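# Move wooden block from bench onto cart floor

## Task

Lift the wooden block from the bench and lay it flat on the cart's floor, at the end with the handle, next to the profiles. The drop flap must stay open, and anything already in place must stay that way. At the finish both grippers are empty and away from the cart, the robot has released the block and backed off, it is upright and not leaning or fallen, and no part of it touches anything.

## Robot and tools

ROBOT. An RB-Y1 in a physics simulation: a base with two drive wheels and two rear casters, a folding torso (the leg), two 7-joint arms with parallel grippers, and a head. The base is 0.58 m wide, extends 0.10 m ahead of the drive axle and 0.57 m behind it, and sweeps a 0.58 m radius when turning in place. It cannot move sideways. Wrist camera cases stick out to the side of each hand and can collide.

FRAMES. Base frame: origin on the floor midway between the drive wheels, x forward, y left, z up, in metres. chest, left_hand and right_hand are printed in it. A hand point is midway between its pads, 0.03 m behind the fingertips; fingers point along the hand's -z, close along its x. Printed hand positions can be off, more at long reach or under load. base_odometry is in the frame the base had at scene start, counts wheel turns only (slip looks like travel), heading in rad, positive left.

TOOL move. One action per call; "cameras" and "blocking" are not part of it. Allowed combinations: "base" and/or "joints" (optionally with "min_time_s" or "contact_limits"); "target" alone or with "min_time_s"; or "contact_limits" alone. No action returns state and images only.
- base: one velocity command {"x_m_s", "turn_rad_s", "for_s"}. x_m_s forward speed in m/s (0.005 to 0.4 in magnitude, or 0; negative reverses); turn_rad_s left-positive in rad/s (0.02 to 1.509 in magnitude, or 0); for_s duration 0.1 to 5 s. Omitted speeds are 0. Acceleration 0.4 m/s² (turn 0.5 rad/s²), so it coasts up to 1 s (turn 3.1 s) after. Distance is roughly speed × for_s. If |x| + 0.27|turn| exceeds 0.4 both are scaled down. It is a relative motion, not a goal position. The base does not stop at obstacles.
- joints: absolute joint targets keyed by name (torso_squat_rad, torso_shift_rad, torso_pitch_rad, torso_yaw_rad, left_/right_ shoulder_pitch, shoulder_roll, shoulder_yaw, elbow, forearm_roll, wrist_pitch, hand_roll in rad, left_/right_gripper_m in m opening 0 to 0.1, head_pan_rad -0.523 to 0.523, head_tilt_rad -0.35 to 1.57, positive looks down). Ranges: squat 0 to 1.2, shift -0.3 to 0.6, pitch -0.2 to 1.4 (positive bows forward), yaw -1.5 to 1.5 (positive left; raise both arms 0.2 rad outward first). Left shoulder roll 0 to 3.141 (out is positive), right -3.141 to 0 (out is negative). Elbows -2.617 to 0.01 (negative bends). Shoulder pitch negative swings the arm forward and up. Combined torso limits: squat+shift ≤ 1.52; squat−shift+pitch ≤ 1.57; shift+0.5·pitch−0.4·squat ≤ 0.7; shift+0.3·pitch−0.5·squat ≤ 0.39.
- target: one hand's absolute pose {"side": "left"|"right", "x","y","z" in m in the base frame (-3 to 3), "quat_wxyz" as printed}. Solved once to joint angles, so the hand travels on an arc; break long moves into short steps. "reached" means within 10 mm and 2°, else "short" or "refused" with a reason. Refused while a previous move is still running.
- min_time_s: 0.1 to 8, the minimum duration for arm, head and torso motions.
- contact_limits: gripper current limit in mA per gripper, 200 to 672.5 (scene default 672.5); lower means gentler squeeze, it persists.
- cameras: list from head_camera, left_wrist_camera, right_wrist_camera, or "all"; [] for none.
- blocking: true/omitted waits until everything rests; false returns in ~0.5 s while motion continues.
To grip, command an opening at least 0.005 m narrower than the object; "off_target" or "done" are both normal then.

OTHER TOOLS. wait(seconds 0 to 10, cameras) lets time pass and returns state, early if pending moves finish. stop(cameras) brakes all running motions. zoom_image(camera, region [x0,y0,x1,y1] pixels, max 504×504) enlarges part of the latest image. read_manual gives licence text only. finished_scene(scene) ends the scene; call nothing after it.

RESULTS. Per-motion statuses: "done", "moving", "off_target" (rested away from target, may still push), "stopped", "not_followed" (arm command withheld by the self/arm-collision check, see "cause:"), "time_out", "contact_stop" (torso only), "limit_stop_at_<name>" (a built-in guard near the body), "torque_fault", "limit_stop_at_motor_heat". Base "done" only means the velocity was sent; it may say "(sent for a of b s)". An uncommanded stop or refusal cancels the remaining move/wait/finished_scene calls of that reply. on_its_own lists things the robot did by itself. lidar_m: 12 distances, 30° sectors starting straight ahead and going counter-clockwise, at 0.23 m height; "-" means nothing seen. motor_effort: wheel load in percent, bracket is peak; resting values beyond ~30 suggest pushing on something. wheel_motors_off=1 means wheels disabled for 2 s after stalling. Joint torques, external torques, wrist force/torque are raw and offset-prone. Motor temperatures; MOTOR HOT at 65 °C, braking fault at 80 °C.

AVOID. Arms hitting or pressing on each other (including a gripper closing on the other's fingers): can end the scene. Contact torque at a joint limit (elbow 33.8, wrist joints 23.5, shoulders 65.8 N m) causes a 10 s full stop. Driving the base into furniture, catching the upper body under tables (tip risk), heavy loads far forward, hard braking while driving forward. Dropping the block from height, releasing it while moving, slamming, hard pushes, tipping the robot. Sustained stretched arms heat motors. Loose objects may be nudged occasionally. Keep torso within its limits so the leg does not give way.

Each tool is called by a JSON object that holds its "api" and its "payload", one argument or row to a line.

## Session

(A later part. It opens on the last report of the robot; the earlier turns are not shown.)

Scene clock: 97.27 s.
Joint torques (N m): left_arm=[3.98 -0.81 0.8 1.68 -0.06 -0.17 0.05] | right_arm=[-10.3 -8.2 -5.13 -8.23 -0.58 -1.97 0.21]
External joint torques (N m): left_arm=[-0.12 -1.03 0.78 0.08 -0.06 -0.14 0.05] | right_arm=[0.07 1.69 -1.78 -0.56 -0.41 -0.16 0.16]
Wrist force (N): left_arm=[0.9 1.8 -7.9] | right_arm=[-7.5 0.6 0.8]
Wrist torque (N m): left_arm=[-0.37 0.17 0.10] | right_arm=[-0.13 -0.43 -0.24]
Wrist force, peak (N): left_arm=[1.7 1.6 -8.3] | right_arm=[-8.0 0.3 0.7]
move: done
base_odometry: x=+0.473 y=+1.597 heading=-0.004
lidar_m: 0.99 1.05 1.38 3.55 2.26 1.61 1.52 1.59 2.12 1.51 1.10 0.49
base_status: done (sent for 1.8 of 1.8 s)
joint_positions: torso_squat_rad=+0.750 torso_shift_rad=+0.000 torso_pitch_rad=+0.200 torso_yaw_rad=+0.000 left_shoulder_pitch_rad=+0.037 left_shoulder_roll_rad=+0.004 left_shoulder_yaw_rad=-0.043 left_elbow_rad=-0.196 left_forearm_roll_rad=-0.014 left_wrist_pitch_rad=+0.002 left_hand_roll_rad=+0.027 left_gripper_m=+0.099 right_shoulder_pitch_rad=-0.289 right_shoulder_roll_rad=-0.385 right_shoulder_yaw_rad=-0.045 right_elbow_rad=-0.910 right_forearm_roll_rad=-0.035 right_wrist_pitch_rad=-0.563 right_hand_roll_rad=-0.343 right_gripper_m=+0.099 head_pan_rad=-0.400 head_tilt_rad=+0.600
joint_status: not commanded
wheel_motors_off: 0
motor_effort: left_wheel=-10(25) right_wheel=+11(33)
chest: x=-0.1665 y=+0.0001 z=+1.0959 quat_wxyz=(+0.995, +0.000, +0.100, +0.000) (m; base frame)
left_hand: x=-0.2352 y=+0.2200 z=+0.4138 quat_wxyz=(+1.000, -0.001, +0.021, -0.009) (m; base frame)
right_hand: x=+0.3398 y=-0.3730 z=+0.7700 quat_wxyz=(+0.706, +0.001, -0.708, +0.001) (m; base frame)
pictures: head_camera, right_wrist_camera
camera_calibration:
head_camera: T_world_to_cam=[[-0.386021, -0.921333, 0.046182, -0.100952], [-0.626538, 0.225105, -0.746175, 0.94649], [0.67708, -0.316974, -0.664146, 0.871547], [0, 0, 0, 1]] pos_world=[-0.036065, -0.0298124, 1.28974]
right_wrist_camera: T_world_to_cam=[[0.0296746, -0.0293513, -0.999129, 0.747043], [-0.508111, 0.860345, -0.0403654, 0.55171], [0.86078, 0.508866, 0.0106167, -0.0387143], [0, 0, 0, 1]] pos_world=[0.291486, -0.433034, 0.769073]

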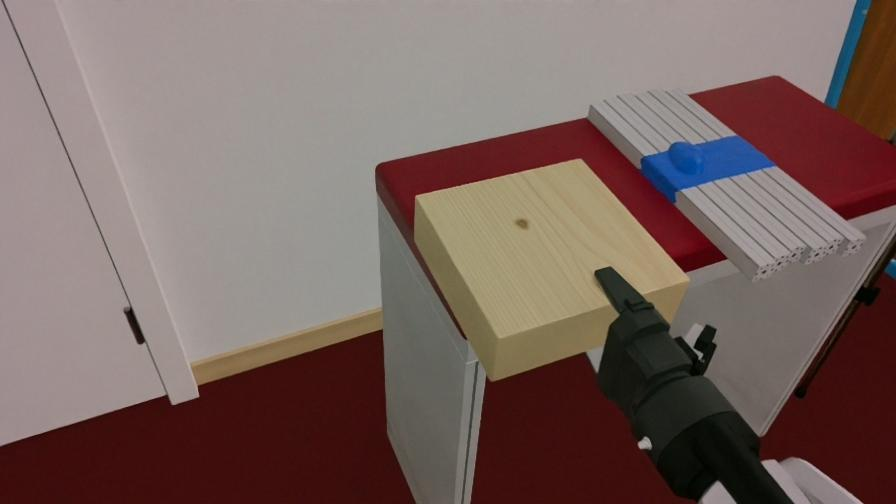

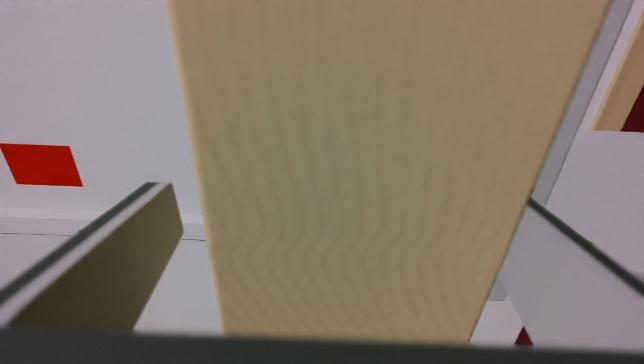

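{"api": "move", "payload": {
  "target": {"side":"right","x":0.35,"y":-0.373,"z":0.763,"quat_wxyz":[0.7071,0,-0.7071,0]},
  "min_time_s": 1
}}

{"api": "move", "payload": {
  "joints": {"right_gripper_m":0.0},
  "cameras": ["head_camera","right_wrist_camera"]
}}

Scene clock: 100.17 s.
Joint torques (N m): left_arm=[3.94 -0.71 0.64 1.7 -0.09 -0.29 0] | right_arm=[-13.14 -8.19 -2.04 -7.21 -0.05 -2.04 0.28]
External joint torques (N m): left_arm=[-0.15 -0.93 0.62 0.09 -0.09 -0.26 0] | right_arm=[-1.88 1.89 0.95 0.2 0.14 -0.23 0.23]
Wrist force (N): left_arm=[1.2 1.5 -7.5] | right_arm=[-7.6 0.6 0.6]
Wrist torque (N m): left_arm=[-0.34 0.19 0.09] | right_arm=[-0.15 -0.46 -0.28]
Wrist force, peak (N): left_arm=[1.0 1.6 -8.7] | right_arm=[-7.7 1.1 1.1]
move: done
base_odometry: x=+0.473 y=+1.597 heading=-0.004
lidar_m: 0.99 1.04 1.39 3.56 2.27 1.61 1.53 1.60 2.12 1.52 1.10 0.49
base_status: not commanded
joint_positions: torso_squat_rad=+0.750 torso_shift_rad=+0.000 torso_pitch_rad=+0.200 torso_yaw_rad=+0.000 left_shoulder_pitch_rad=+0.037 left_shoulder_roll_rad=+0.004 left_shoulder_yaw_rad=-0.043 left_elbow_rad=-0.196 left_forearm_roll_rad=-0.014 left_wrist_pitch_rad=+0.002 left_hand_roll_rad=+0.027 left_gripper_m=+0.099 right_shoulder_pitch_rad=-0.358 right_shoulder_roll_rad=-0.383 right_shoulder_yaw_rad=-0.044 right_elbow_rad=-0.789 right_forearm_roll_rad=-0.034 right_wrist_pitch_rad=-0.609 right_hand_roll_rad=-0.340 right_gripper_m=+0.099 head_pan_rad=-0.400 head_tilt_rad=+0.600
joint_status: all done
wheel_motors_off: 0
motor_effort: left_wheel=-9(11) right_wheel=+9(12)
chest: x=-0.1665 y=+0.0001 z=+1.0959 quat_wxyz=(+0.995, +0.000, +0.100, +0.000) (m; base frame)
left_hand: x=-0.2352 y=+0.2200 z=+0.4138 quat_wxyz=(+1.000, -0.001, +0.021, -0.009) (m; base frame)
right_hand: x=+0.3498 y=-0.3733 z=+0.7631 quat_wxyz=(+0.707, +0.000, -0.707, +0.000) (m; base frame)
right_hand_status: reached (checked arc, planned for 1.0 s): 0 mm and 0.1 deg off.
pictures: none

Scene clock: 101.83 s.
Joint torques (N m): left_arm=[4.01 -0.42 0.79 1.61 0.01 -0.32 -0.06] | right_arm=[-11.94 -8.77 -1.68 -6.74 0.05 -0.61 0.45]
External joint torques (N m): left_arm=[-0.08 -0.64 0.77 0 0.01 -0.29 -0.06] | right_arm=[-0.68 1.31 1.31 0.67 0.24 1.2 0.4]
Wrist force (N): left_arm=[1.4 0.9 -7.6] | right_arm=[-3.0 0.5 4.2]
Wrist torque (N m): left_arm=[-0.25 0.25 0.08] | right_arm=[-0.12 -0.78 -0.39]
Wrist force, peak (N): left_arm=[1.4 1.4 -8.5] | right_arm=[-7.5 0.8 0.9]
move: off_target
base_odometry: x=+0.473 y=+1.597 heading=-0.004
lidar_m: 0.99 1.03 1.39 3.55 2.27 1.61 1.53 1.60 2.13 1.52 1.10 0.50
base_status: not commanded
joint_positions: torso_squat_rad=+0.750 torso_shift_rad=+0.000 torso_pitch_rad=+0.200 torso_yaw_rad=+0.000 left_shoulder_pitch_rad=+0.037 left_shoulder_roll_rad=+0.004 left_shoulder_yaw_rad=-0.043 left_elbow_rad=-0.196 left_forearm_roll_rad=-0.014 left_wrist_pitch_rad=+0.002 left_hand_roll_rad=+0.027 left_gripper_m=+0.099 right_shoulder_pitch_rad=-0.359 right_shoulder_roll_rad=-0.383 right_shoulder_yaw_rad=-0.044 right_elbow_rad=-0.789 right_forearm_roll_rad=-0.034 right_wrist_pitch_rad=-0.609 right_hand_roll_rad=-0.340 right_gripper_m=+0.075 head_pan_rad=-0.400 head_tilt_rad=+0.600
joint_status: right_gripper_m off_target (ended at +0.075, target +0.000)
wheel_motors_off: 0
motor_effort: left_wheel=-10(11) right_wheel=+10(12)
chest: x=-0.1665 y=+0.0001 z=+1.0959 quat_wxyz=(+0.995, +0.000, +0.100, +0.000) (m; base frame)
left_hand: x=-0.2352 y=+0.2200 z=+0.4138 quat_wxyz=(+1.000, -0.001, +0.021, -0.009) (m; base frame)
right_hand: x=+0.3499 y=-0.3733 z=+0.7633 quat_wxyz=(+0.707, +0.000, -0.707, +0.000) (m; base frame)
pictures: head_camera, right_wrist_camera
camera_calibration:
head_camera: T_world_to_cam=[[-0.386024, -0.921332, 0.0461834, -0.100954], [-0.626488, 0.225083, -0.746224, 0.946554], [0.677125, -0.316994, -0.664091, 0.871477], [0, 0, 0, 1]] pos_world=[-0.036065, -0.0298124, 1.28974]
right_wrist_camera: T_world_to_cam=[[0.0259188, -0.0292338, -0.999237, 0.741498], [-0.506157, 0.861589, -0.0383358, 0.555053], [0.862052, 0.506765, 0.00753447, -0.0459906], [0, 0, 0, 1]] pos_world=[0.301372, -0.433244, 0.762557]

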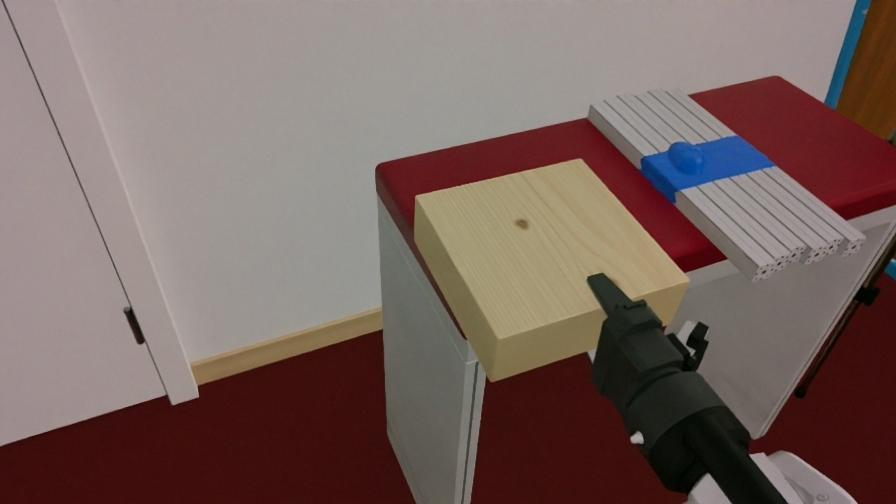

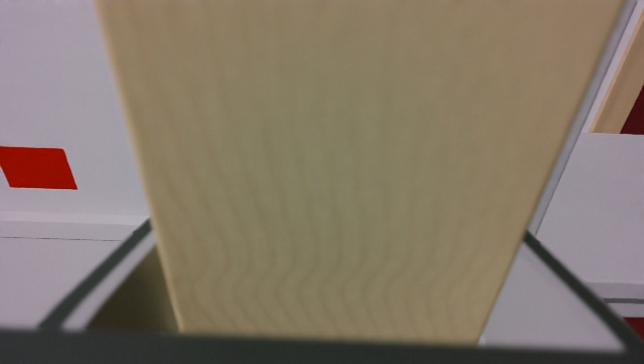

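{"api": "move", "payload": {
  "base": {"x_m_s":-0.05,"for_s":1.2}
}}

{"api": "move", "payload": {
  "joints": {"right_gripper_m":0.1}
}}

{"api": "move", "payload": {
  "base": {"x_m_s":0.05,"for_s":0.5},
  "cameras": ["head_camera","right_wrist_camera"]
}}

Scene clock: 104.87 s.
Joint torques (N m): left_arm=[3.37 -0.75 0.71 1.6 -0.05 -0.21 0.02] | right_arm=[-11.78 -9.58 -2.41 -9.18 -0.27 -2.4 0.12]
External joint torques (N m): left_arm=[-0.73 -0.98 0.69 -0.01 -0.05 -0.18 0.02] | right_arm=[-0.52 0.49 0.57 -1.77 -0.08 -0.59 0.07]
Wrist force (N): left_arm=[1.2 1.4 -7.3] | right_arm=[-11.3 0.0 1.3]
Wrist torque (N m): left_arm=[-0.31 0.20 0.06] | right_arm=[-0.18 -0.92 -0.40]
Wrist force, peak (N): left_arm=[1.9 1.0 -8.4] | right_arm=[-13.9 1.1 -4.7]
move: done
base_odometry: x=+0.413 y=+1.597 heading=-0.003
lidar_m: 1.05 1.11 1.47 3.76 2.18 1.55 1.47 1.53 2.05 1.52 1.10 0.55
base_status: done (sent for 1.2 of 1.2 s)
joint_positions: torso_squat_rad=+0.750 torso_shift_rad=+0.000 torso_pitch_rad=+0.200 torso_yaw_rad=+0.000 left_shoulder_pitch_rad=+0.037 left_shoulder_roll_rad=+0.004 left_shoulder_yaw_rad=-0.043 left_elbow_rad=-0.196 left_forearm_roll_rad=-0.014 left_wrist_pitch_rad=+0.002 left_hand_roll_rad=+0.027 left_gripper_m=+0.099 right_shoulder_pitch_rad=-0.359 right_shoulder_roll_rad=-0.383 right_shoulder_yaw_rad=-0.044 right_elbow_rad=-0.788 right_forearm_roll_rad=-0.034 right_wrist_pitch_rad=-0.609 right_hand_roll_rad=-0.340 right_gripper_m=+0.075 head_pan_rad=-0.400 head_tilt_rad=+0.600
joint_status: not commanded
wheel_motors_off: 0
motor_effort: left_wheel=+4(29) right_wheel=-3(20)
chest: x=-0.1665 y=+0.0001 z=+1.0959 quat_wxyz=(+0.995, +0.000, +0.100, +0.000) (m; base frame)
left_hand: x=-0.2353 y=+0.2200 z=+0.4138 quat_wxyz=(+1.000, -0.001, +0.021, -0.009) (m; base frame)
right_hand: x=+0.3498 y=-0.3731 z=+0.7629 quat_wxyz=(+0.708, +0.000, -0.707, +0.000) (m; base frame)
pictures: none

Scene clock: 105.60 s.
Joint torques (N m): left_arm=[3.22 -0.57 0.63 1.63 -0.11 -0.25 0.08] | right_arm=[-12.79 -9.99 -2.85 -9.88 -0.28 -2.95 0.29]
External joint torques (N m): left_arm=[-0.88 -0.79 0.61 0.03 -0.11 -0.22 0.08] | right_arm=[-1.54 0.08 0.13 -2.47 -0.09 -1.13 0.24]
Wrist force (N): left_arm=[1.6 1.3 -7.2] | right_arm=[-13.3 1.3 -3.6]
Wrist torque (N m): left_arm=[-0.28 0.26 0.09] | right_arm=[-0.14 -0.62 -0.38]
Wrist force, peak (N): left_arm=[1.0 1.2 -8.1] | right_arm=[-14.5 1.6 -3.0]
move: done
base_odometry: x=+0.413 y=+1.597 heading=-0.003
lidar_m: 1.04 1.10 1.47 3.76 2.19 1.54 1.48 1.53 2.03 1.53 1.13 0.55
base_status: not commanded
joint_positions: torso_squat_rad=+0.750 torso_shift_rad=+0.000 torso_pitch_rad=+0.200 torso_yaw_rad=+0.000 left_shoulder_pitch_rad=+0.037 left_shoulder_roll_rad=+0.004 left_shoulder_yaw_rad=-0.043 left_elbow_rad=-0.196 left_forearm_roll_rad=-0.014 left_wrist_pitch_rad=+0.002 left_hand_roll_rad=+0.027 left_gripper_m=+0.099 right_shoulder_pitch_rad=-0.358 right_shoulder_roll_rad=-0.382 right_shoulder_yaw_rad=-0.044 right_elbow_rad=-0.788 right_forearm_roll_rad=-0.034 right_wrist_pitch_rad=-0.609 right_hand_roll_rad=-0.340 right_gripper_m=+0.099 head_pan_rad=-0.400 head_tilt_rad=+0.600
joint_status: all done
wheel_motors_off: 0
motor_effort: left_wheel=+4(5) right_wheel=-5(5)
chest: x=-0.1665 y=+0.0001 z=+1.0959 quat_wxyz=(+0.995, +0.000, +0.100, +0.000) (m; base frame)
left_hand: x=-0.2353 y=+0.2200 z=+0.4138 quat_wxyz=(+1.000, -0.001, +0.021, -0.009) (m; base frame)
right_hand: x=+0.3497 y=-0.3731 z=+0.7627 quat_wxyz=(+0.708, +0.000, -0.706, +0.000) (m; base frame)
pictures: none

Scene clock: 106.70 s.
Joint torques (N m): left_arm=[3.88 -0.54 0.84 1.82 -0.07 -0.24 0] | right_arm=[-16.17 -10.49 -3.13 -10.92 -0.41 -2.73 0.32]
External joint torques (N m): left_arm=[-0.22 -0.76 0.82 0.21 -0.07 -0.21 0] | right_arm=[-4.94 -0.42 -0.14 -3.52 -0.22 -0.92 0.27]
Wrist force (N): left_arm=[1.6 1.2 -8.1] | right_arm=[-12.6 1.1 4.7]
Wrist torque (N m): left_arm=[-0.27 0.28 0.08] | right_arm=[-0.07 -0.54 -0.39]
Wrist force, peak (N): left_arm=[1.4 0.8 -8.5] | right_arm=[-12.2 0.6 12.3]
move: done
base_odometry: x=+0.438 y=+1.597 heading=-0.004
lidar_m: 1.02 1.08 1.44 3.68 2.23 1.58 1.49 1.56 2.08 1.50 1.11 0.51
base_status: done (sent for 0.5 of 0.5 s)
joint_positions: torso_squat_rad=+0.750 torso_shift_rad=+0.000 torso_pitch_rad=+0.200 torso_yaw_rad=+0.000 left_shoulder_pitch_rad=+0.037 left_shoulder_roll_rad=+0.004 left_shoulder_yaw_rad=-0.043 left_elbow_rad=-0.196 left_forearm_roll_rad=-0.014 left_wrist_pitch_rad=+0.002 left_hand_roll_rad=+0.027 left_gripper_m=+0.099 right_shoulder_pitch_rad=-0.358 right_shoulder_roll_rad=-0.382 right_shoulder_yaw_rad=-0.043 right_elbow_rad=-0.788 right_forearm_roll_rad=-0.034 right_wrist_pitch_rad=-0.609 right_hand_roll_rad=-0.340 right_gripper_m=+0.099 head_pan_rad=-0.400 head_tilt_rad=+0.600
joint_status: not commanded
wheel_motors_off: 0
motor_effort: left_wheel=-2(25) right_wheel=+5(23)
chest: x=-0.1664 y=+0.0001 z=+1.0959 quat_wxyz=(+0.995, +0.000, +0.100, +0.000) (m; base frame)
left_hand: x=-0.2352 y=+0.2200 z=+0.4138 quat_wxyz=(+1.000, -0.001, +0.021, -0.009) (m; base frame)
right_hand: x=+0.3493 y=-0.3734 z=+0.7621 quat_wxyz=(+0.708, +0.000, -0.706, +0.000) (m; base frame)
pictures: head_camera, right_wrist_camera
camera_calibration:
head_camera: T_world_to_cam=[[-0.386075, -0.921311, 0.0461686, -0.100897], [-0.626613, 0.225194, -0.746086, 0.946438], [0.67698, -0.316975, -0.664247, 0.871607], [0, 0, 0, 1]] pos_world=[-0.035965, -0.0298121, 1.28974]
right_wrist_camera: T_world_to_cam=[[0.0230623, -0.0289192, -0.999316, 0.741458], [-0.505781, 0.861885, -0.0366145, 0.553407], [0.862354, 0.506279, 0.00525027, -0.0440178], [0, 0, 0, 1]] pos_world=[0.300762, -0.433245, 0.761444]

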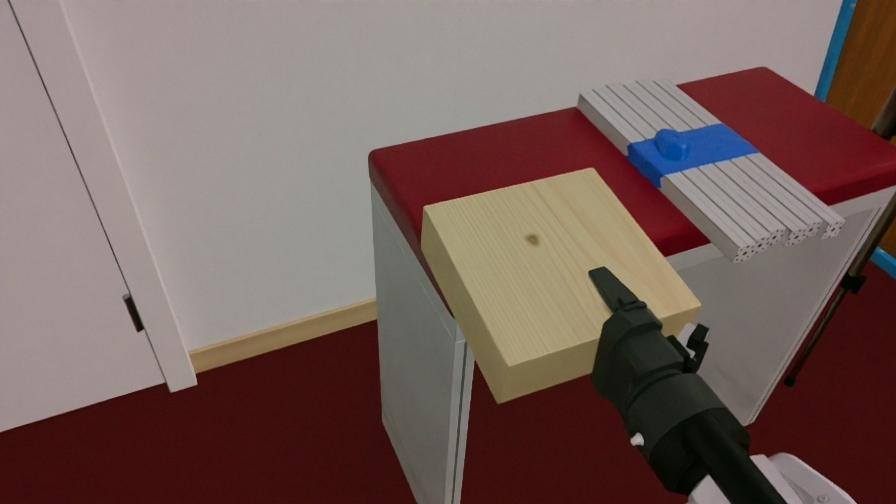

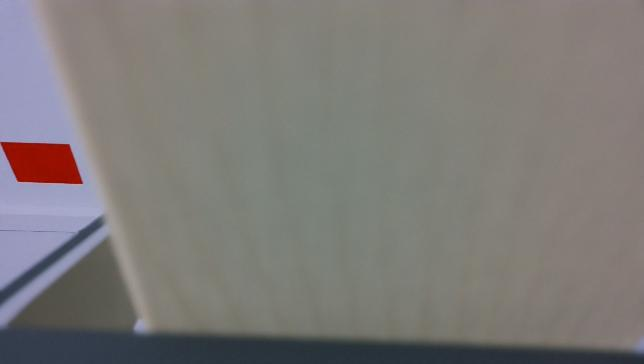

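{"api": "move", "payload": {
  "joints": {"right_gripper_m":0.0}
}}

{"api": "move", "payload": {
  "target": {"side":"right","x":0.34,"y":-0.373,"z":0.81,"quat_wxyz":[0.7071,0,-0.7071,0]},
  "min_time_s": 2.5,
  "cameras": ["head_camera","right_wrist_camera"]
}}

Scene clock: 109.70 s.
Joint torques (N m): left_arm=[3.72 -0.6 0.7 1.73 -0.04 -0.27 0.04] | right_arm=[-15.72 -9.97 -3.04 -11.15 -0.48 -3.03 0.25]
External joint torques (N m): left_arm=[-0.38 -0.83 0.68 0.12 -0.04 -0.25 0.04] | right_arm=[-4.49 0.1 -0.06 -3.75 -0.29 -1.22 0.19]
Wrist force (N): left_arm=[1.1 1.8 -7.5] | right_arm=[-12.6 0.9 6.7]
Wrist torque (N m): left_arm=[-0.33 0.14 0.08] | right_arm=[-0.19 -0.58 -0.42]
Wrist force, peak (N): left_arm=[1.7 1.4 -8.1] | right_arm=[-14.5 0.1 6.3]
move: off_target
base_odometry: x=+0.438 y=+1.597 heading=-0.004
lidar_m: 1.02 1.07 1.44 3.67 2.23 1.57 1.48 1.56 2.07 1.52 1.12 0.52
base_status: not commanded
joint_positions: torso_squat_rad=+0.750 torso_shift_rad=+0.000 torso_pitch_rad=+0.200 torso_yaw_rad=+0.000 left_shoulder_pitch_rad=+0.037 left_shoulder_roll_rad=+0.004 left_shoulder_yaw_rad=-0.043 left_elbow_rad=-0.196 left_forearm_roll_rad=-0.014 left_wrist_pitch_rad=+0.002 left_hand_roll_rad=+0.027 left_gripper_m=+0.099 right_shoulder_pitch_rad=-0.358 right_shoulder_roll_rad=-0.382 right_shoulder_yaw_rad=-0.043 right_elbow_rad=-0.788 right_forearm_roll_rad=-0.034 right_wrist_pitch_rad=-0.609 right_hand_roll_rad=-0.340 right_gripper_m=+0.077 head_pan_rad=-0.400 head_tilt_rad=+0.600
joint_status: right_gripper_m off_target (ended at +0.077, target +0.000)
wheel_motors_off: 0
motor_effort: left_wheel=-2(3) right_wheel=+6(6)
chest: x=-0.1664 y=+0.0001 z=+1.0959 quat_wxyz=(+0.995, +0.000, +0.100, +0.000) (m; base frame)
left_hand: x=-0.2352 y=+0.2200 z=+0.4138 quat_wxyz=(+1.000, -0.001, +0.021, -0.009) (m; base frame)
right_hand: x=+0.3492 y=-0.3734 z=+0.7620 quat_wxyz=(+0.708, +0.000, -0.706, +0.000) (m; base frame)
pictures: none

Scene clock: 112.53 s.
Joint torques (N m): left_arm=[4.05 -0.54 0.65 1.74 -0.04 -0.24 0.08] | right_arm=[-19.79 -15.25 -10.69 -21.56 -1.82 -8.54 -0.71]
External joint torques (N m): left_arm=[-0.07 -0.77 0.63 0.13 -0.04 -0.22 0.08] | right_arm=[-10.38 -5.47 -6.42 -13.15 -1.77 -6.75 -0.76]
Wrist force (N): left_arm=[1.2 1.1 -8.3] | right_arm=[-28.6 1.6 0.0]
Wrist torque (N m): left_arm=[-0.29 0.20 0.08] | right_arm=[-0.13 1.62 0.34]
Wrist force, peak (N): left_arm=[2.0 1.3 -8.5] | right_arm=[-30.9 2.1 0.4]
move: done
base_odometry: x=+0.438 y=+1.597 heading=-0.004
lidar_m: 1.01 1.09 1.43 3.66 2.22 1.57 1.49 1.56 2.05 1.52 1.11 0.53
base_status: not commanded
joint_positions: torso_squat_rad=+0.750 torso_shift_rad=+0.000 torso_pitch_rad=+0.201 torso_yaw_rad=+0.000 left_shoulder_pitch_rad=+0.037 left_shoulder_roll_rad=+0.004 left_shoulder_yaw_rad=-0.043 left_elbow_rad=-0.196 left_forearm_roll_rad=-0.014 left_wrist_pitch_rad=+0.002 left_hand_roll_rad=+0.027 left_gripper_m=+0.099 right_shoulder_pitch_rad=-0.183 right_shoulder_roll_rad=-0.412 right_shoulder_yaw_rad=-0.053 right_elbow_rad=-1.204 right_forearm_roll_rad=-0.038 right_wrist_pitch_rad=-0.362 right_hand_roll_rad=-0.370 right_gripper_m=+0.074 head_pan_rad=-0.400 head_tilt_rad=+0.600
joint_status: all done
wheel_motors_off: 0
motor_effort: left_wheel=-2(3) right_wheel=+2(6)
chest: x=-0.1662 y=+0.0000 z=+1.0959 quat_wxyz=(+0.995, +0.000, +0.100, +0.000) (m; base frame)
left_hand: x=-0.2353 y=+0.2201 z=+0.4139 quat_wxyz=(+1.000, -0.001, +0.021, -0.009) (m; base frame)
right_hand: x=+0.3385 y=-0.3730 z=+0.8062 quat_wxyz=(+0.709, +0.000, -0.705, -0.001) (m; base frame)
right_hand_status: reached (checked arc, planned for 2.5 s): 4 mm and 0.4 deg off.
pictures: head_camera, right_wrist_camera
camera_calibration:
head_camera: T_world_to_cam=[[-0.385966, -0.921357, 0.0461689, -0.100959], [-0.627002, 0.22529, -0.74573, 0.946128], [0.676682, -0.316775, -0.664647, 0.871786], [0, 0, 0, 1]] pos_world=[-0.0356653, -0.0300124, 1.28965]
right_wrist_camera: T_world_to_cam=[[0.0196301, -0.0281199, -0.999412, 0.787387], [-0.506428, 0.861604, -0.0341895, 0.547461], [0.862059, 0.506801, 0.00267265, -0.0327802], [0, 0, 0, 1]] pos_world=[0.290051, -0.43294, 0.805729]

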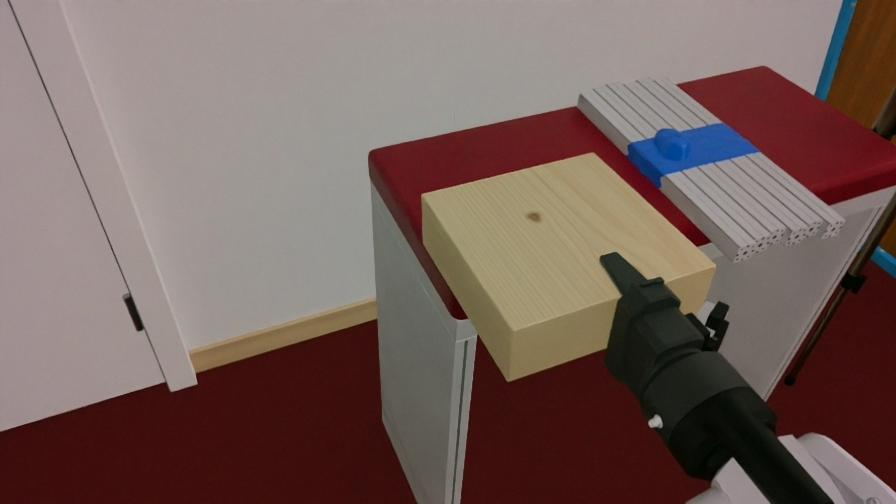

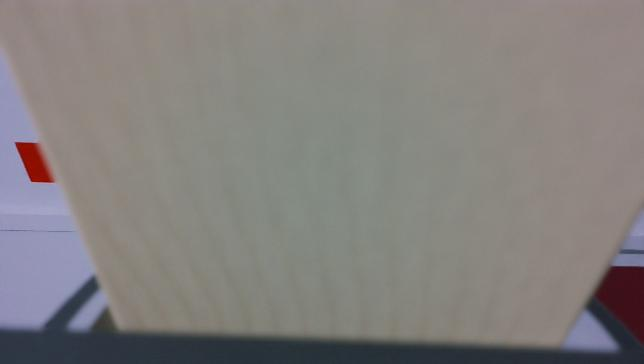

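{"api": "move", "payload": {
  "base": {"x_m_s":-0.2,"for_s":2.75}
}}

{"api": "move", "payload": {
  "target": {"side":"right","x":0.27,"y":-0.33,"z":0.85,"quat_wxyz":[0.7071,0,-0.7071,0]},
  "min_time_s": 2
}}

{"api": "move", "payload": {
  "base": {"turn_rad_s":-0.5,"for_s":3.15},
  "joints": {"torso_squat_rad":0.35}
}}

{"api": "move", "payload": {
  "base": {"x_m_s":0.38,"for_s":4.9},
  "cameras": ["head_camera","right_wrist_camera"]
}}

{"api": "move", "payload": {
  "base": {"turn_rad_s":0.5,"for_s":3.13},
  "joints": {"head_tilt_rad":0.6,"head_pan_rad":0},
  "cameras": ["head_camera","right_wrist_camera"]
}}

Scene clock: 122.03 s.
Joint torques (N m): left_arm=[3.2 -0.7 0.55 1.65 -0.05 -0.27 0] | right_arm=[-21.14 -15.11 -10.37 -20.93 -1.82 -8.52 -0.68]
External joint torques (N m): left_arm=[-0.92 -0.93 0.53 0.03 -0.04 -0.25 0] | right_arm=[-11.73 -5.32 -6.11 -12.5 -1.77 -6.73 -0.73]
Wrist force (N): left_arm=[1.3 1.0 -7.2] | right_arm=[-28.4 1.3 -0.1]
Wrist torque (N m): left_arm=[-0.26 0.23 0.05] | right_arm=[-0.09 1.61 0.36]
Wrist force, peak (N): left_arm=[1.4 2.4 -8.6] | right_arm=[-30.3 1.0 -0.6]
move: done
base_odometry: x=-0.115 y=+1.599 heading=-0.005
lidar_m: 1.04 1.65 2.21 3.98 1.39 0.99 0.93 0.98 1.33 3.27 1.61 1.06
base_status: done (sent for 2.77 of 2.77 s)
joint_positions: torso_squat_rad=+0.750 torso_shift_rad=+0.000 torso_pitch_rad=+0.201 torso_yaw_rad=+0.000 left_shoulder_pitch_rad=+0.037 left_shoulder_roll_rad=+0.004 left_shoulder_yaw_rad=-0.043 left_elbow_rad=-0.196 left_forearm_roll_rad=-0.014 left_wrist_pitch_rad=+0.002 left_hand_roll_rad=+0.027 left_gripper_m=+0.099 right_shoulder_pitch_rad=-0.182 right_shoulder_roll_rad=-0.412 right_shoulder_yaw_rad=-0.053 right_elbow_rad=-1.204 right_forearm_roll_rad=-0.039 right_wrist_pitch_rad=-0.362 right_hand_roll_rad=-0.370 right_gripper_m=+0.074 head_pan_rad=-0.400 head_tilt_rad=+0.600
joint_status: not commanded
wheel_motors_off: 0
motor_effort: left_wheel=-14(28) right_wheel=+12(45)
chest: x=-0.1661 y=-0.0001 z=+1.0959 quat_wxyz=(+0.995, +0.000, +0.100, +0.000) (m; base frame)
left_hand: x=-0.2355 y=+0.2201 z=+0.4139 quat_wxyz=(+1.000, -0.001, +0.021, -0.009) (m; base frame)
right_hand: x=+0.3384 y=-0.3731 z=+0.8061 quat_wxyz=(+0.710, +0.000, -0.705, -0.001) (m; base frame)
pictures: none

Scene clock: 124.37 s.
Joint torques (N m): left_arm=[2.93 -0.63 0.72 1.74 -0.11 -0.3 0.08] | right_arm=[-14.24 -6.15 -9.39 -23.24 -0.76 -8.73 -0.16]
External joint torques (N m): left_arm=[-1.19 -0.86 0.7 0.13 -0.1 -0.28 0.08] | right_arm=[-9.58 0.25 -5.42 -13.9 -0.89 -6.89 -0.21]
Wrist force (N): left_arm=[0.5 0.9 -8.1] | right_arm=[-28.5 1.9 -0.7]
Wrist torque (N m): left_arm=[-0.27 0.11 0.09] | right_arm=[-0.17 1.67 0.19]
Wrist force, peak (N): left_arm=[1.9 1.3 -8.2] | right_arm=[-30.1 1.5 0.2]
move: done
base_odometry: x=-0.115 y=+1.599 heading=-0.005
lidar_m: 1.05 1.65 2.22 3.99 1.39 0.99 0.94 0.98 1.32 3.26 1.61 1.05
base_status: not commanded
joint_positions: torso_squat_rad=+0.750 torso_shift_rad=+0.000 torso_pitch_rad=+0.201 torso_yaw_rad=+0.000 left_shoulder_pitch_rad=+0.037 left_shoulder_roll_rad=+0.004 left_shoulder_yaw_rad=-0.043 left_elbow_rad=-0.196 left_forearm_roll_rad=-0.014 left_wrist_pitch_rad=+0.002 left_hand_roll_rad=+0.027 left_gripper_m=+0.099 right_shoulder_pitch_rad=+0.136 right_shoulder_roll_rad=-0.318 right_shoulder_yaw_rad=-0.054 right_elbow_rad=-1.730 right_forearm_roll_rad=-0.033 right_wrist_pitch_rad=-0.163 right_hand_roll_rad=-0.298 right_gripper_m=+0.074 head_pan_rad=-0.400 head_tilt_rad=+0.600
joint_status: all done
wheel_motors_off: 0
motor_effort: left_wheel=-15(15) right_wheel=+14(16)
chest: x=-0.1661 y=-0.0001 z=+1.0959 quat_wxyz=(+0.995, +0.000, +0.100, +0.000) (m; base frame)
left_hand: x=-0.2355 y=+0.2201 z=+0.4139 quat_wxyz=(+1.000, -0.001, +0.021, -0.009) (m; base frame)
right_hand: x=+0.2687 y=-0.3305 z=+0.8471 quat_wxyz=(+0.709, +0.000, -0.706, +0.000) (m; base frame)
right_hand_status: reached (checked arc, planned for 2.0 s): 3 mm and 0.2 deg off.
pictures: none

Scene clock: 128.87 s.
Joint torques (N m): left_arm=[3.35 -0.54 0.55 1.75 -0.02 -0.26 -0.08] | right_arm=[-14.32 -6.56 -9.02 -22.55 -0.64 -8.62 -0.18]
External joint torques (N m): left_arm=[-0.77 -0.77 0.53 0.13 -0.02 -0.23 -0.08] | right_arm=[-9.66 -0.16 -5.05 -13.2 -0.77 -6.79 -0.23]
Wrist force (N): left_arm=[1.1 1.0 -8.5] | right_arm=[-28.5 0.9 -0.2]
Wrist torque (N m): left_arm=[-0.24 0.18 0.08] | right_arm=[-0.09 1.63 0.21]
Wrist force, peak (N): left_arm=[0.8 1.5 -8.6] | right_arm=[-30.1 1.2 -0.8]
move: done
base_odometry: x=-0.115 y=+1.599 heading=-1.588
lidar_m: 3.06 1.74 1.46 1.05 1.64 2.19 4.00 1.44 1.02 0.94 0.96 1.27
base_status: done (sent for 3.17 of 3.17 s)
joint_positions: torso_squat_rad=+0.350 torso_shift_rad=+0.000 torso_pitch_rad=+0.201 torso_yaw_rad=+0.000 left_shoulder_pitch_rad=+0.037 left_shoulder_roll_rad=+0.004 left_shoulder_yaw_rad=-0.043 left_elbow_rad=-0.196 left_forearm_roll_rad=-0.014 left_wrist_pitch_rad=+0.002 left_hand_roll_rad=+0.027 left_gripper_m=+0.099 right_shoulder_pitch_rad=+0.136 right_shoulder_roll_rad=-0.318 right_shoulder_yaw_rad=-0.054 right_elbow_rad=-1.730 right_forearm_roll_rad=-0.033 right_wrist_pitch_rad=-0.163 right_hand_roll_rad=-0.298 right_gripper_m=+0.074 head_pan_rad=-0.400 head_tilt_rad=+0.600
joint_status: all done
wheel_motors_off: 0
motor_effort: left_wheel=+17(51) right_wheel=+5(50)
chest: x=-0.1661 y=-0.0001 z=+1.2413 quat_wxyz=(+0.995, +0.000, +0.100, +0.000) (m; base frame)
left_hand: x=-0.2354 y=+0.2201 z=+0.5593 quat_wxyz=(+1.000, -0.001, +0.021, -0.009) (m; base frame)
right_hand: x=+0.2688 y=-0.3306 z=+0.9925 quat_wxyz=(+0.709, +0.000, -0.706, +0.000) (m; base frame)
pictures: none

Scene clock: 135.03 s.
Joint torques (N m): left_arm=[4.11 -0.55 0.72 1.85 -0.09 -0.31 -0.05] | right_arm=[-14.8 -6.33 -9.04 -22.33 -0.67 -8.75 -0.06]
External joint torques (N m): left_arm=[-0.01 -0.78 0.7 0.24 -0.09 -0.29 -0.05] | right_arm=[-10.15 0.07 -5.07 -12.98 -0.79 -6.91 -0.11]
Wrist force (N): left_arm=[1.2 0.8 -7.7] | right_arm=[-28.2 1.6 -0.3]
Wrist torque (N m): left_arm=[-0.24 0.23 0.05] | right_arm=[-0.16 1.65 0.21]
Wrist force, peak (N): left_arm=[1.3 1.3 -8.5] | right_arm=[-29.7 1.8 -1.7]
move: done
base_odometry: x=-0.148 y=-0.263 heading=-1.588
lidar_m: 2.64 2.63 1.00 0.94 0.97 1.90 4.24 1.28 0.88 0.84 0.85 1.12
base_status: done (sent for 4.9 of 4.9 s)
joint_positions: torso_squat_rad=+0.350 torso_shift_rad=+0.000 torso_pitch_rad=+0.201 torso_yaw_rad=+0.000 left_shoulder_pitch_rad=+0.037 left_shoulder_roll_rad=+0.004 left_shoulder_yaw_rad=-0.043 left_elbow_rad=-0.196 left_forearm_roll_rad=-0.014 left_wrist_pitch_rad=+0.002 left_hand_roll_rad=+0.027 left_gripper_m=+0.099 right_shoulder_pitch_rad=+0.136 right_shoulder_roll_rad=-0.318 right_shoulder_yaw_rad=-0.054 right_elbow_rad=-1.730 right_forearm_roll_rad=-0.033 right_wrist_pitch_rad=-0.163 right_hand_roll_rad=-0.298 right_gripper_m=+0.074 head_pan_rad=-0.400 head_tilt_rad=+0.600
joint_status: not commanded
wheel_motors_off: 0
motor_effort: left_wheel=-2(47) right_wheel=+2(44)
chest: x=-0.1660 y=-0.0001 z=+1.2413 quat_wxyz=(+0.995, +0.000, +0.100, +0.000) (m; base frame)
left_hand: x=-0.2352 y=+0.2201 z=+0.5592 quat_wxyz=(+1.000, -0.001, +0.021, -0.009) (m; base frame)
right_hand: x=+0.2688 y=-0.3306 z=+0.9925 quat_wxyz=(+0.709, +0.000, -0.706, +0.000) (m; base frame)
pictures: head_camera, right_wrist_camera
camera_calibration:
head_camera: T_world_to_cam=[[-0.385956, -0.921362, 0.0461452, -0.107518], [-0.627199, 0.225393, -0.745533, 1.05438], [0.676505, -0.316685, -0.66487, 0.968474], [0, 0, 0, 1]] pos_world=[-0.0353654, -0.0300123, 1.43495]
right_wrist_camera: T_world_to_cam=[[0.0221596, -0.0288518, -0.999338, 0.97503], [-0.507017, 0.861179, -0.0361057, 0.483948], [0.861651, 0.507482, 0.00445504, 0.00394992], [0, 0, 0, 1]] pos_world=[0.22036, -0.390639, 0.99184]

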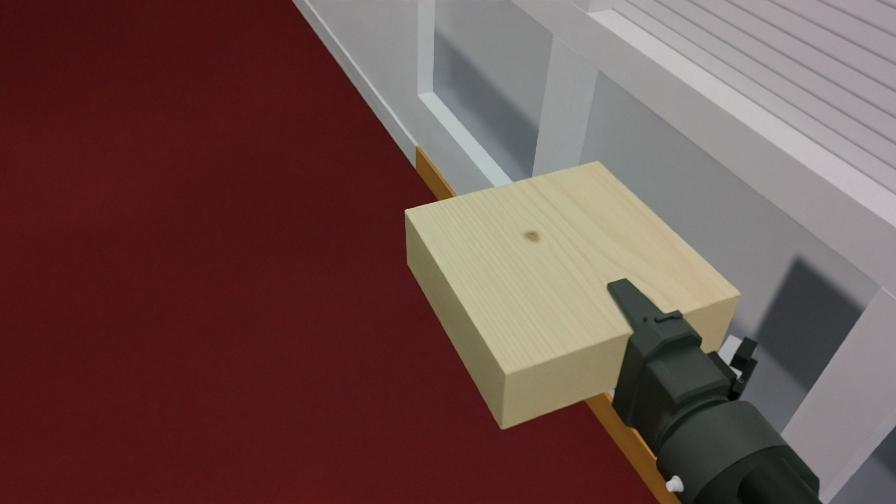

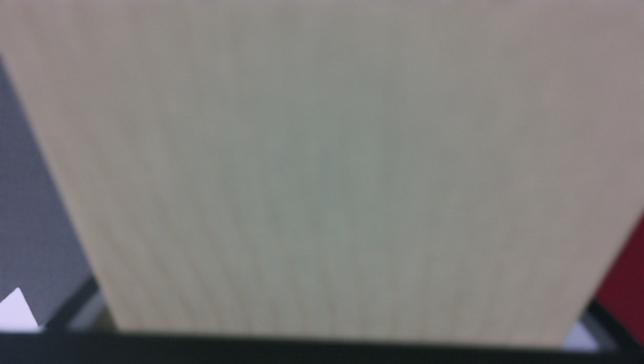

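Scene clock: 139.50 s.
Joint torques (N m): left_arm=[4.03 -0.21 0.64 1.65 0.02 -0.23 -0.02] | right_arm=[-14.53 -6.43 -8.43 -22.41 -0.61 -8.7 -0.11]
External joint torques (N m): left_arm=[-0.09 -0.44 0.62 0.03 0.02 -0.21 -0.02] | right_arm=[-9.87 -0.04 -4.46 -13.07 -0.74 -6.86 -0.16]
Wrist force (N): left_arm=[1.2 1.2 -8.1] | right_arm=[-28.7 1.3 0.2]
Wrist torque (N m): left_arm=[-0.29 0.22 0.07] | right_arm=[-0.10 1.56 0.18]
Wrist force, peak (N): left_arm=[2.2 1.8 -8.2] | right_arm=[-29.5 1.1 0.0]
move: done
base_odometry: x=-0.148 y=-0.263 heading=-0.022
lidar_m: 0.94 0.96 1.89 4.12 1.24 0.88 0.84 0.86 1.13 2.71 2.60 0.98
base_status: done (sent for 3.13 of 3.13 s)
joint_positions: torso_squat_rad=+0.350 torso_shift_rad=+0.000 torso_pitch_rad=+0.201 torso_yaw_rad=+0.000 left_shoulder_pitch_rad=+0.037 left_shoulder_roll_rad=+0.004 left_shoulder_yaw_rad=-0.043 left_elbow_rad=-0.196 left_forearm_roll_rad=-0.014 left_wrist_pitch_rad=+0.002 left_hand_roll_rad=+0.027 left_gripper_m=+0.099 right_shoulder_pitch_rad=+0.136 right_shoulder_roll_rad=-0.318 right_shoulder_yaw_rad=-0.054 right_elbow_rad=-1.730 right_forearm_roll_rad=-0.033 right_wrist_pitch_rad=-0.163 right_hand_roll_rad=-0.298 right_gripper_m=+0.074 head_pan_rad=+0.000 head_tilt_rad=+0.600
joint_status: all done
wheel_motors_off: 0
motor_effort: left_wheel=+3(45) right_wheel=+19(41)
chest: x=-0.1660 y=-0.0001 z=+1.2413 quat_wxyz=(+0.995, +0.000, +0.100, +0.000) (m; base frame)
left_hand: x=-0.2353 y=+0.2201 z=+0.5593 quat_wxyz=(+1.000, -0.001, +0.021, -0.009) (m; base frame)
right_hand: x=+0.2687 y=-0.3306 z=+0.9925 quat_wxyz=(+0.709, +0.000, -0.706, +0.000) (m; base frame)
pictures: head_camera, right_wrist_camera
camera_calibration:
head_camera: T_world_to_cam=[[-0.00452686, -0.999493, -0.0315254, 0.0436157], [-0.677026, 0.0262647, -0.735491, 1.0347], [0.735945, 0.018014, -0.676801, 0.991906], [0, 0, 0, 1]] pos_world=[-0.0292741, -0.00145071, 1.43371]
right_wrist_camera: T_world_to_cam=[[0.0221582, -0.028855, -0.999338, 0.975031], [-0.506974, 0.861205, -0.0361076, 0.4839], [0.861676, 0.507438, 0.00445406, 0.00401481], [0, 0, 0, 1]] pos_world=[0.22026, -0.390639, 0.99184]

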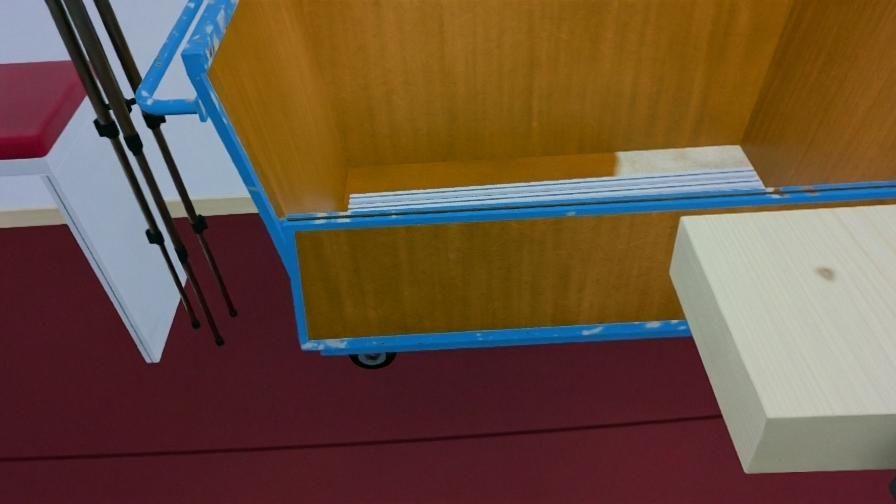

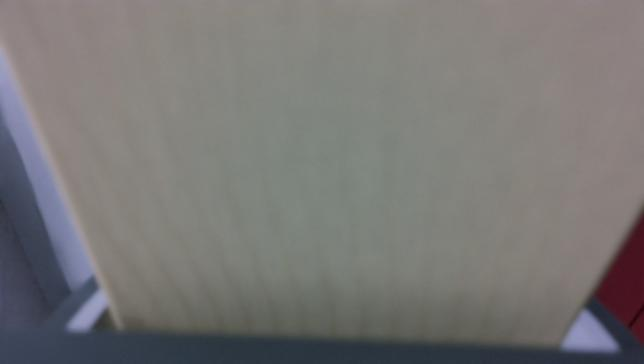

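{"api": "move", "payload": {
  "target": {"side":"right","x":0.42,"y":-0.2,"z":1.0,"quat_wxyz":[0.608,0.361,-0.361,0.608]},
  "min_time_s": 4,
  "cameras": ["head_camera"]
}}

Scene clock: 153.07 s.
Joint torques (N m): left_arm=[4.18 -0.57 0.66 1.69 -0.05 -0.19 -0.07] | right_arm=[-36.29 -14.27 -8.82 3.4 -6.41 -1.52 -0.31]
External joint torques (N m): left_arm=[0.06 -0.8 0.64 0.08 -0.05 -0.17 -0.07] | right_arm=[-13.47 -3.3 -4.91 0.68 -4.97 -1.28 -0.35]
Wrist force (N): left_arm=[1.1 2.1 -8.0] | right_arm=[-22.0 6.6 -15.9]
Wrist torque (N m): left_arm=[-0.41 0.21 0.08] | right_arm=[-0.01 1.19 0.28]
Wrist force, peak (N): left_arm=[0.8 1.6 -8.6] | right_arm=[-30.0 -0.1 0.8]
move: short
base_odometry: x=-0.148 y=-0.263 heading=-0.022
lidar_m: 0.93 0.98 1.89 4.11 1.25 0.88 0.82 0.86 1.12 2.70 2.60 1.00
base_status: not commanded
joint_positions: torso_squat_rad=+0.350 torso_shift_rad=+0.000 torso_pitch_rad=+0.201 torso_yaw_rad=+0.000 left_shoulder_pitch_rad=+0.037 left_shoulder_roll_rad=+0.004 left_shoulder_yaw_rad=-0.043 left_elbow_rad=-0.196 left_forearm_roll_rad=-0.014 left_wrist_pitch_rad=+0.002 left_hand_roll_rad=+0.027 left_gripper_m=+0.099 right_shoulder_pitch_rad=-1.316 right_shoulder_roll_rad=-0.677 right_shoulder_yaw_rad=+1.515 right_elbow_rad=-0.267 right_forearm_roll_rad=+0.181 right_wrist_pitch_rad=-1.076 right_hand_roll_rad=-1.153 right_gripper_m=+0.074 head_pan_rad=+0.000 head_tilt_rad=+0.600
joint_status: all done
wheel_motors_off: 0
motor_effort: left_wheel=+2(4) right_wheel=+20(22)
chest: x=-0.1660 y=+0.0000 z=+1.2413 quat_wxyz=(+0.995, +0.000, +0.100, +0.000) (m; base frame)
left_hand: x=-0.2353 y=+0.2200 z=+0.5592 quat_wxyz=(+1.000, -0.001, +0.021, -0.009) (m; base frame)
right_hand: x=+0.4180 y=-0.2001 z=+0.9979 quat_wxyz=(+0.698, +0.180, -0.412, +0.558) (m; base frame)
right_hand_status: short (checked arc, as near as the solve gets, planned for 4.0 s): 3 mm and 24.6 deg off. The place is met; only the turn is off.
pictures: head_camera
camera_calibration:
head_camera: T_world_to_cam=[[-0.00446048, -0.9995, -0.0313115, 0.0434106], [-0.677073, 0.0260613, -0.735454, 1.03464], [0.735902, 0.0179197, -0.676851, 0.991973], [0, 0, 0, 1]] pos_world=[-0.029274, -0.00135108, 1.43371]

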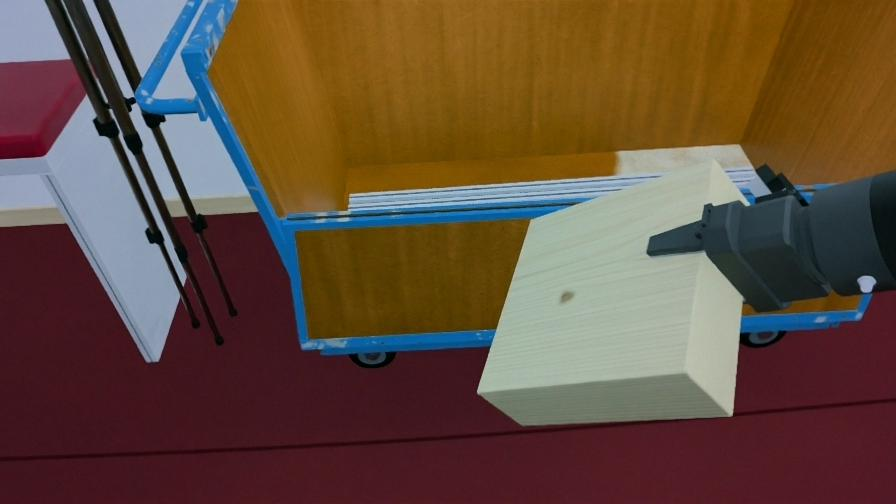

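{"api": "move", "payload": {
  "base": {"x_m_s":-0.1,"for_s":0.8},
  "joints": {"torso_squat_rad":0.6,"torso_shift_rad":0.15,"torso_pitch_rad":0.7}
}}

{"api": "move", "payload": {
  "target": {"side":"right","x":0.5,"y":-0.2,"z":0.85,"quat_wxyz":[0.608,0.361,-0.361,0.608]},
  "min_time_s": 3,
  "cameras": ["head_camera"]
}}

Scene clock: 157.97 s.
Joint torques (N m): left_arm=[14.93 -0.64 0.61 6.61 -0.04 0.79 -0.01] | right_arm=[-23.7 -13.7 -7.39 1.33 -4.39 -4.87 -0.42]
External joint torques (N m): left_arm=[-1.69 -1 0.56 0.06 -0.03 -0.15 -0.04] | right_arm=[-9.09 -3 -4.84 -0.91 -3.46 -3.9 -0.46]
Wrist force (N): left_arm=[4.1 1.2 -7.3] | right_arm=[-18.5 -5.8 -18.8]
Wrist torque (N m): left_arm=[-0.26 0.36 0.05] | right_arm=[-0.92 1.08 0.24]
Wrist force, peak (N): left_arm=[4.4 1.8 -7.5] | right_arm=[-20.5 -5.7 -20.0]
move: done
base_odometry: x=-0.228 y=-0.261 heading=-0.021
lidar_m: 1.02 1.06 1.94 3.72 1.13 0.79 0.74 0.78 1.04 2.47 2.71 1.09
base_status: done (sent for 0.8 of 0.8 s)
joint_positions: torso_squat_rad=+0.600 torso_shift_rad=+0.150 torso_pitch_rad=+0.701 torso_yaw_rad=+0.000 left_shoulder_pitch_rad=+0.037 left_shoulder_roll_rad=+0.004 left_shoulder_yaw_rad=-0.043 left_elbow_rad=-0.196 left_forearm_roll_rad=-0.014 left_wrist_pitch_rad=+0.002 left_hand_roll_rad=+0.027 left_gripper_m=+0.099 right_shoulder_pitch_rad=-1.317 right_shoulder_roll_rad=-0.678 right_shoulder_yaw_rad=+1.515 right_elbow_rad=-0.267 right_forearm_roll_rad=+0.181 right_wrist_pitch_rad=-1.075 right_hand_roll_rad=-1.153 right_gripper_m=+0.074 head_pan_rad=+0.000 head_tilt_rad=+0.600
joint_status: all done
wheel_motors_off: 0
motor_effort: left_wheel=+5(34) right_wheel=-7(28)
chest: x=+0.0581 y=+0.0000 z=+1.0882 quat_wxyz=(+0.939, +0.000, +0.343, +0.000) (m; base frame)
left_hand: x=-0.3298 y=+0.2200 z=+0.5230 quat_wxyz=(+0.963, -0.003, +0.268, -0.008) (m; base frame)
right_hand: x=+0.4548 y=-0.2002 z=+0.5949 quat_wxyz=(+0.778, +0.312, -0.227, +0.496) (m; base frame)
pictures: none

Scene clock: 161.30 s.
Joint torques (N m): left_arm=[15 -0.43 0.74 6.72 -0.2 0.83 0] | right_arm=[-24.16 -16.4 -16.25 -2.11 -6.38 -3.94 -0.06]
External joint torques (N m): left_arm=[-1.62 -0.78 0.7 0.17 -0.19 -0.11 -0.02] | right_arm=[-9.26 -2.98 -7.78 -2.79 -4.99 -3.16 -0.11]
Wrist force (N): left_arm=[4.7 1.6 -7.3] | right_arm=[-24.9 0.7 -13.3]
Wrist torque (N m): left_arm=[-0.30 0.44 0.09] | right_arm=[-0.42 1.48 0.14]
Wrist force, peak (N): left_arm=[4.8 0.7 -7.5] | right_arm=[-20.6 -4.6 -19.9]
move: done
base_odometry: x=-0.228 y=-0.261 heading=-0.021
lidar_m: 1.01 1.05 1.93 3.72 1.13 0.78 0.75 0.78 1.04 2.46 2.71 1.08
base_status: not commanded
joint_positions: torso_squat_rad=+0.600 torso_shift_rad=+0.150 torso_pitch_rad=+0.701 torso_yaw_rad=+0.000 left_shoulder_pitch_rad=+0.037 left_shoulder_roll_rad=+0.004 left_shoulder_yaw_rad=-0.043 left_elbow_rad=-0.196 left_forearm_roll_rad=-0.014 left_wrist_pitch_rad=+0.002 left_hand_roll_rad=+0.027 left_gripper_m=+0.099 right_shoulder_pitch_rad=-1.570 right_shoulder_roll_rad=-1.391 right_shoulder_yaw_rad=+1.428 right_elbow_rad=-1.223 right_forearm_roll_rad=+0.172 right_wrist_pitch_rad=-1.095 right_hand_roll_rad=-1.097 right_gripper_m=+0.074 head_pan_rad=+0.000 head_tilt_rad=+0.600
joint_status: all done
wheel_motors_off: 0
motor_effort: left_wheel=+4(5) right_wheel=-7(9)
chest: x=+0.0581 y=+0.0000 z=+1.0882 quat_wxyz=(+0.939, +0.000, +0.343, +0.000) (m; base frame)
left_hand: x=-0.3298 y=+0.2200 z=+0.5230 quat_wxyz=(+0.963, -0.003, +0.268, -0.008) (m; base frame)
right_hand: x=+0.4989 y=-0.2007 z=+0.8483 quat_wxyz=(+0.608, +0.363, -0.359, +0.608) (m; base frame)
right_hand_status: reached (checked arc, planned for 3.0 s): 2 mm and 0.3 deg off.
pictures: head_camera
camera_calibration:
head_camera: T_world_to_cam=[[-0.0189303, -0.9995, -0.0253363, 0.0339584], [-0.946814, 0.0260625, -0.320725, 0.638268], [0.321225, 0.0179173, -0.946833, 1.04132], [0, 0, 0, 1]] pos_world=[0.270465, -0.00135107, 1.19153]

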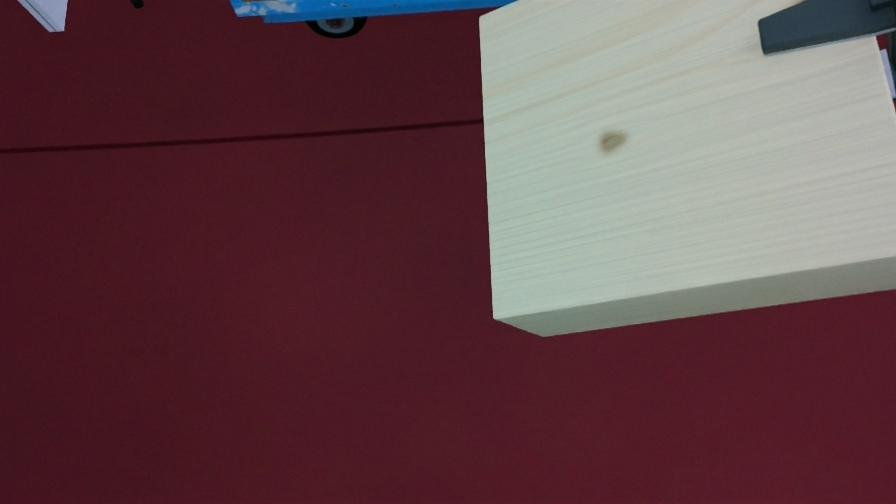

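{"api": "move", "payload": {
  "joints": {"torso_squat_rad":0.75,"torso_shift_rad":0.3,"torso_pitch_rad":1.0,"head_tilt_rad":-0.1,"head_pan_rad":-0.1}
}}

{"api": "move", "payload": {
  "target": {"side":"right","x":0.52,"y":-0.2,"z":0.83,"quat_wxyz":[0.569,0.420,-0.420,0.569]},
  "min_time_s": 3,
  "cameras": ["head_camera"]
}}

Scene clock: 165.60 s.
Joint torques (N m): left_arm=[20.45 -0.51 0.53 8.8 -0.13 1.3 -0.02] | right_arm=[-18.51 -16.99 -13.01 -4.52 -5.39 -6.17 -0.17]
External joint torques (N m): left_arm=[-1.88 -0.91 0.48 -0.01 -0.11 -0.11 -0.06] | right_arm=[-7.39 -2.52 -6.49 -4.18 -4.32 -4.92 -0.22]
Wrist force (N): left_arm=[5.1 1.2 -5.8] | right_arm=[-24.1 -7.5 -12.7]
Wrist torque (N m): left_arm=[-0.24 0.39 0.02] | right_arm=[-0.85 1.34 0.13]
Wrist force, peak (N): left_arm=[5.9 1.4 -6.8] | right_arm=[-26.0 -6.9 -13.5]
move: done
base_odometry: x=-0.228 y=-0.261 heading=-0.021
lidar_m: 1.02 1.05 1.93 3.73 1.13 0.79 0.76 0.78 1.02 2.47 2.70 1.09
base_status: not commanded
joint_positions: torso_squat_rad=+0.750 torso_shift_rad=+0.300 torso_pitch_rad=+1.001 torso_yaw_rad=+0.000 left_shoulder_pitch_rad=+0.037 left_shoulder_roll_rad=+0.004 left_shoulder_yaw_rad=-0.043 left_elbow_rad=-0.196 left_forearm_roll_rad=-0.014 left_wrist_pitch_rad=+0.002 left_hand_roll_rad=+0.027 left_gripper_m=+0.099 right_shoulder_pitch_rad=-1.571 right_shoulder_roll_rad=-1.391 right_shoulder_yaw_rad=+1.428 right_elbow_rad=-1.222 right_forearm_roll_rad=+0.171 right_wrist_pitch_rad=-1.094 right_hand_roll_rad=-1.097 right_gripper_m=+0.074 head_pan_rad=-0.100 head_tilt_rad=-0.100
joint_status: all done
wheel_motors_off: 0
motor_effort: left_wheel=-1(9) right_wheel=-3(7)
chest: x=+0.1841 y=+0.0000 z=+0.9367 quat_wxyz=(+0.877, +0.000, +0.480, +0.000) (m; base frame)
left_hand: x=-0.3536 y=+0.2200 z=+0.5114 quat_wxyz=(+0.913, -0.004, +0.409, -0.007) (m; base frame)
right_hand: x=+0.5348 y=-0.2008 z=+0.5773 quat_wxyz=(+0.655, +0.449, -0.265, +0.547) (m; base frame)
pictures: none

Scene clock: 168.93 s.
Joint torques (N m): left_arm=[20.65 -0.58 0.56 8.72 -0.02 1.29 0.04] | right_arm=[-13.81 -16.4 -14.28 -2.44 -6.42 -5.18 -0.18]
External joint torques (N m): left_arm=[-1.68 -0.98 0.51 -0.08 -0.01 -0.13 0] | right_arm=[-7.25 -2.11 -6.31 -3.12 -5.14 -4.08 -0.23]
Wrist force (N): left_arm=[5.7 1.2 -5.9] | right_arm=[-27.3 0.1 -8.0]
Wrist torque (N m): left_arm=[-0.26 0.46 0.06] | right_arm=[-0.23 1.51 0.19]
Wrist force, peak (N): left_arm=[6.2 1.9 -6.6] | right_arm=[-25.1 -6.9 -12.5]
move: done
base_odometry: x=-0.228 y=-0.261 heading=-0.021
lidar_m: 1.02 1.05 1.93 3.74 1.12 0.78 0.75 0.78 1.02 2.48 2.71 1.08
base_status: not commanded
joint_positions: torso_squat_rad=+0.750 torso_shift_rad=+0.300 torso_pitch_rad=+1.001 torso_yaw_rad=+0.000 left_shoulder_pitch_rad=+0.037 left_shoulder_roll_rad=+0.004 left_shoulder_yaw_rad=-0.043 left_elbow_rad=-0.196 left_forearm_roll_rad=-0.014 left_wrist_pitch_rad=+0.002 left_hand_roll_rad=+0.027 left_gripper_m=+0.099 right_shoulder_pitch_rad=-1.587 right_shoulder_roll_rad=-2.116 right_shoulder_yaw_rad=+1.211 right_elbow_rad=-1.976 right_forearm_roll_rad=-0.161 right_wrist_pitch_rad=-1.050 right_hand_roll_rad=-0.937 right_gripper_m=+0.074 head_pan_rad=-0.100 head_tilt_rad=-0.100
joint_status: all done
wheel_motors_off: 0
motor_effort: left_wheel=+0(2) right_wheel=-3(4)
chest: x=+0.1841 y=+0.0000 z=+0.9367 quat_wxyz=(+0.877, +0.000, +0.480, +0.000) (m; base frame)
left_hand: x=-0.3536 y=+0.2200 z=+0.5114 quat_wxyz=(+0.913, -0.004, +0.409, -0.007) (m; base frame)
right_hand: x=+0.5197 y=-0.2002 z=+0.8286 quat_wxyz=(+0.570, +0.420, -0.419, +0.569) (m; base frame)
right_hand_status: reached (checked arc, planned for 3.0 s): 1 mm and 0.2 deg off.
pictures: head_camera
camera_calibration:
head_camera: T_world_to_cam=[[-0.0614854, -0.996683, 0.0533235, -0.0332905], [-0.746179, 0.0104182, -0.665664, 1.00658], [0.6629, -0.0807175, -0.744344, 0.467356], [0, 0, 0, 1]] pos_world=[0.439234, -0.00594302, 1.01969]

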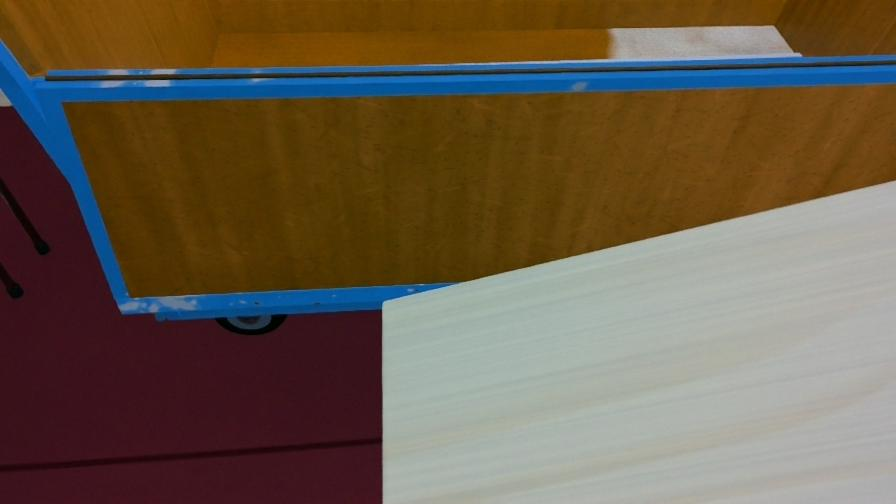

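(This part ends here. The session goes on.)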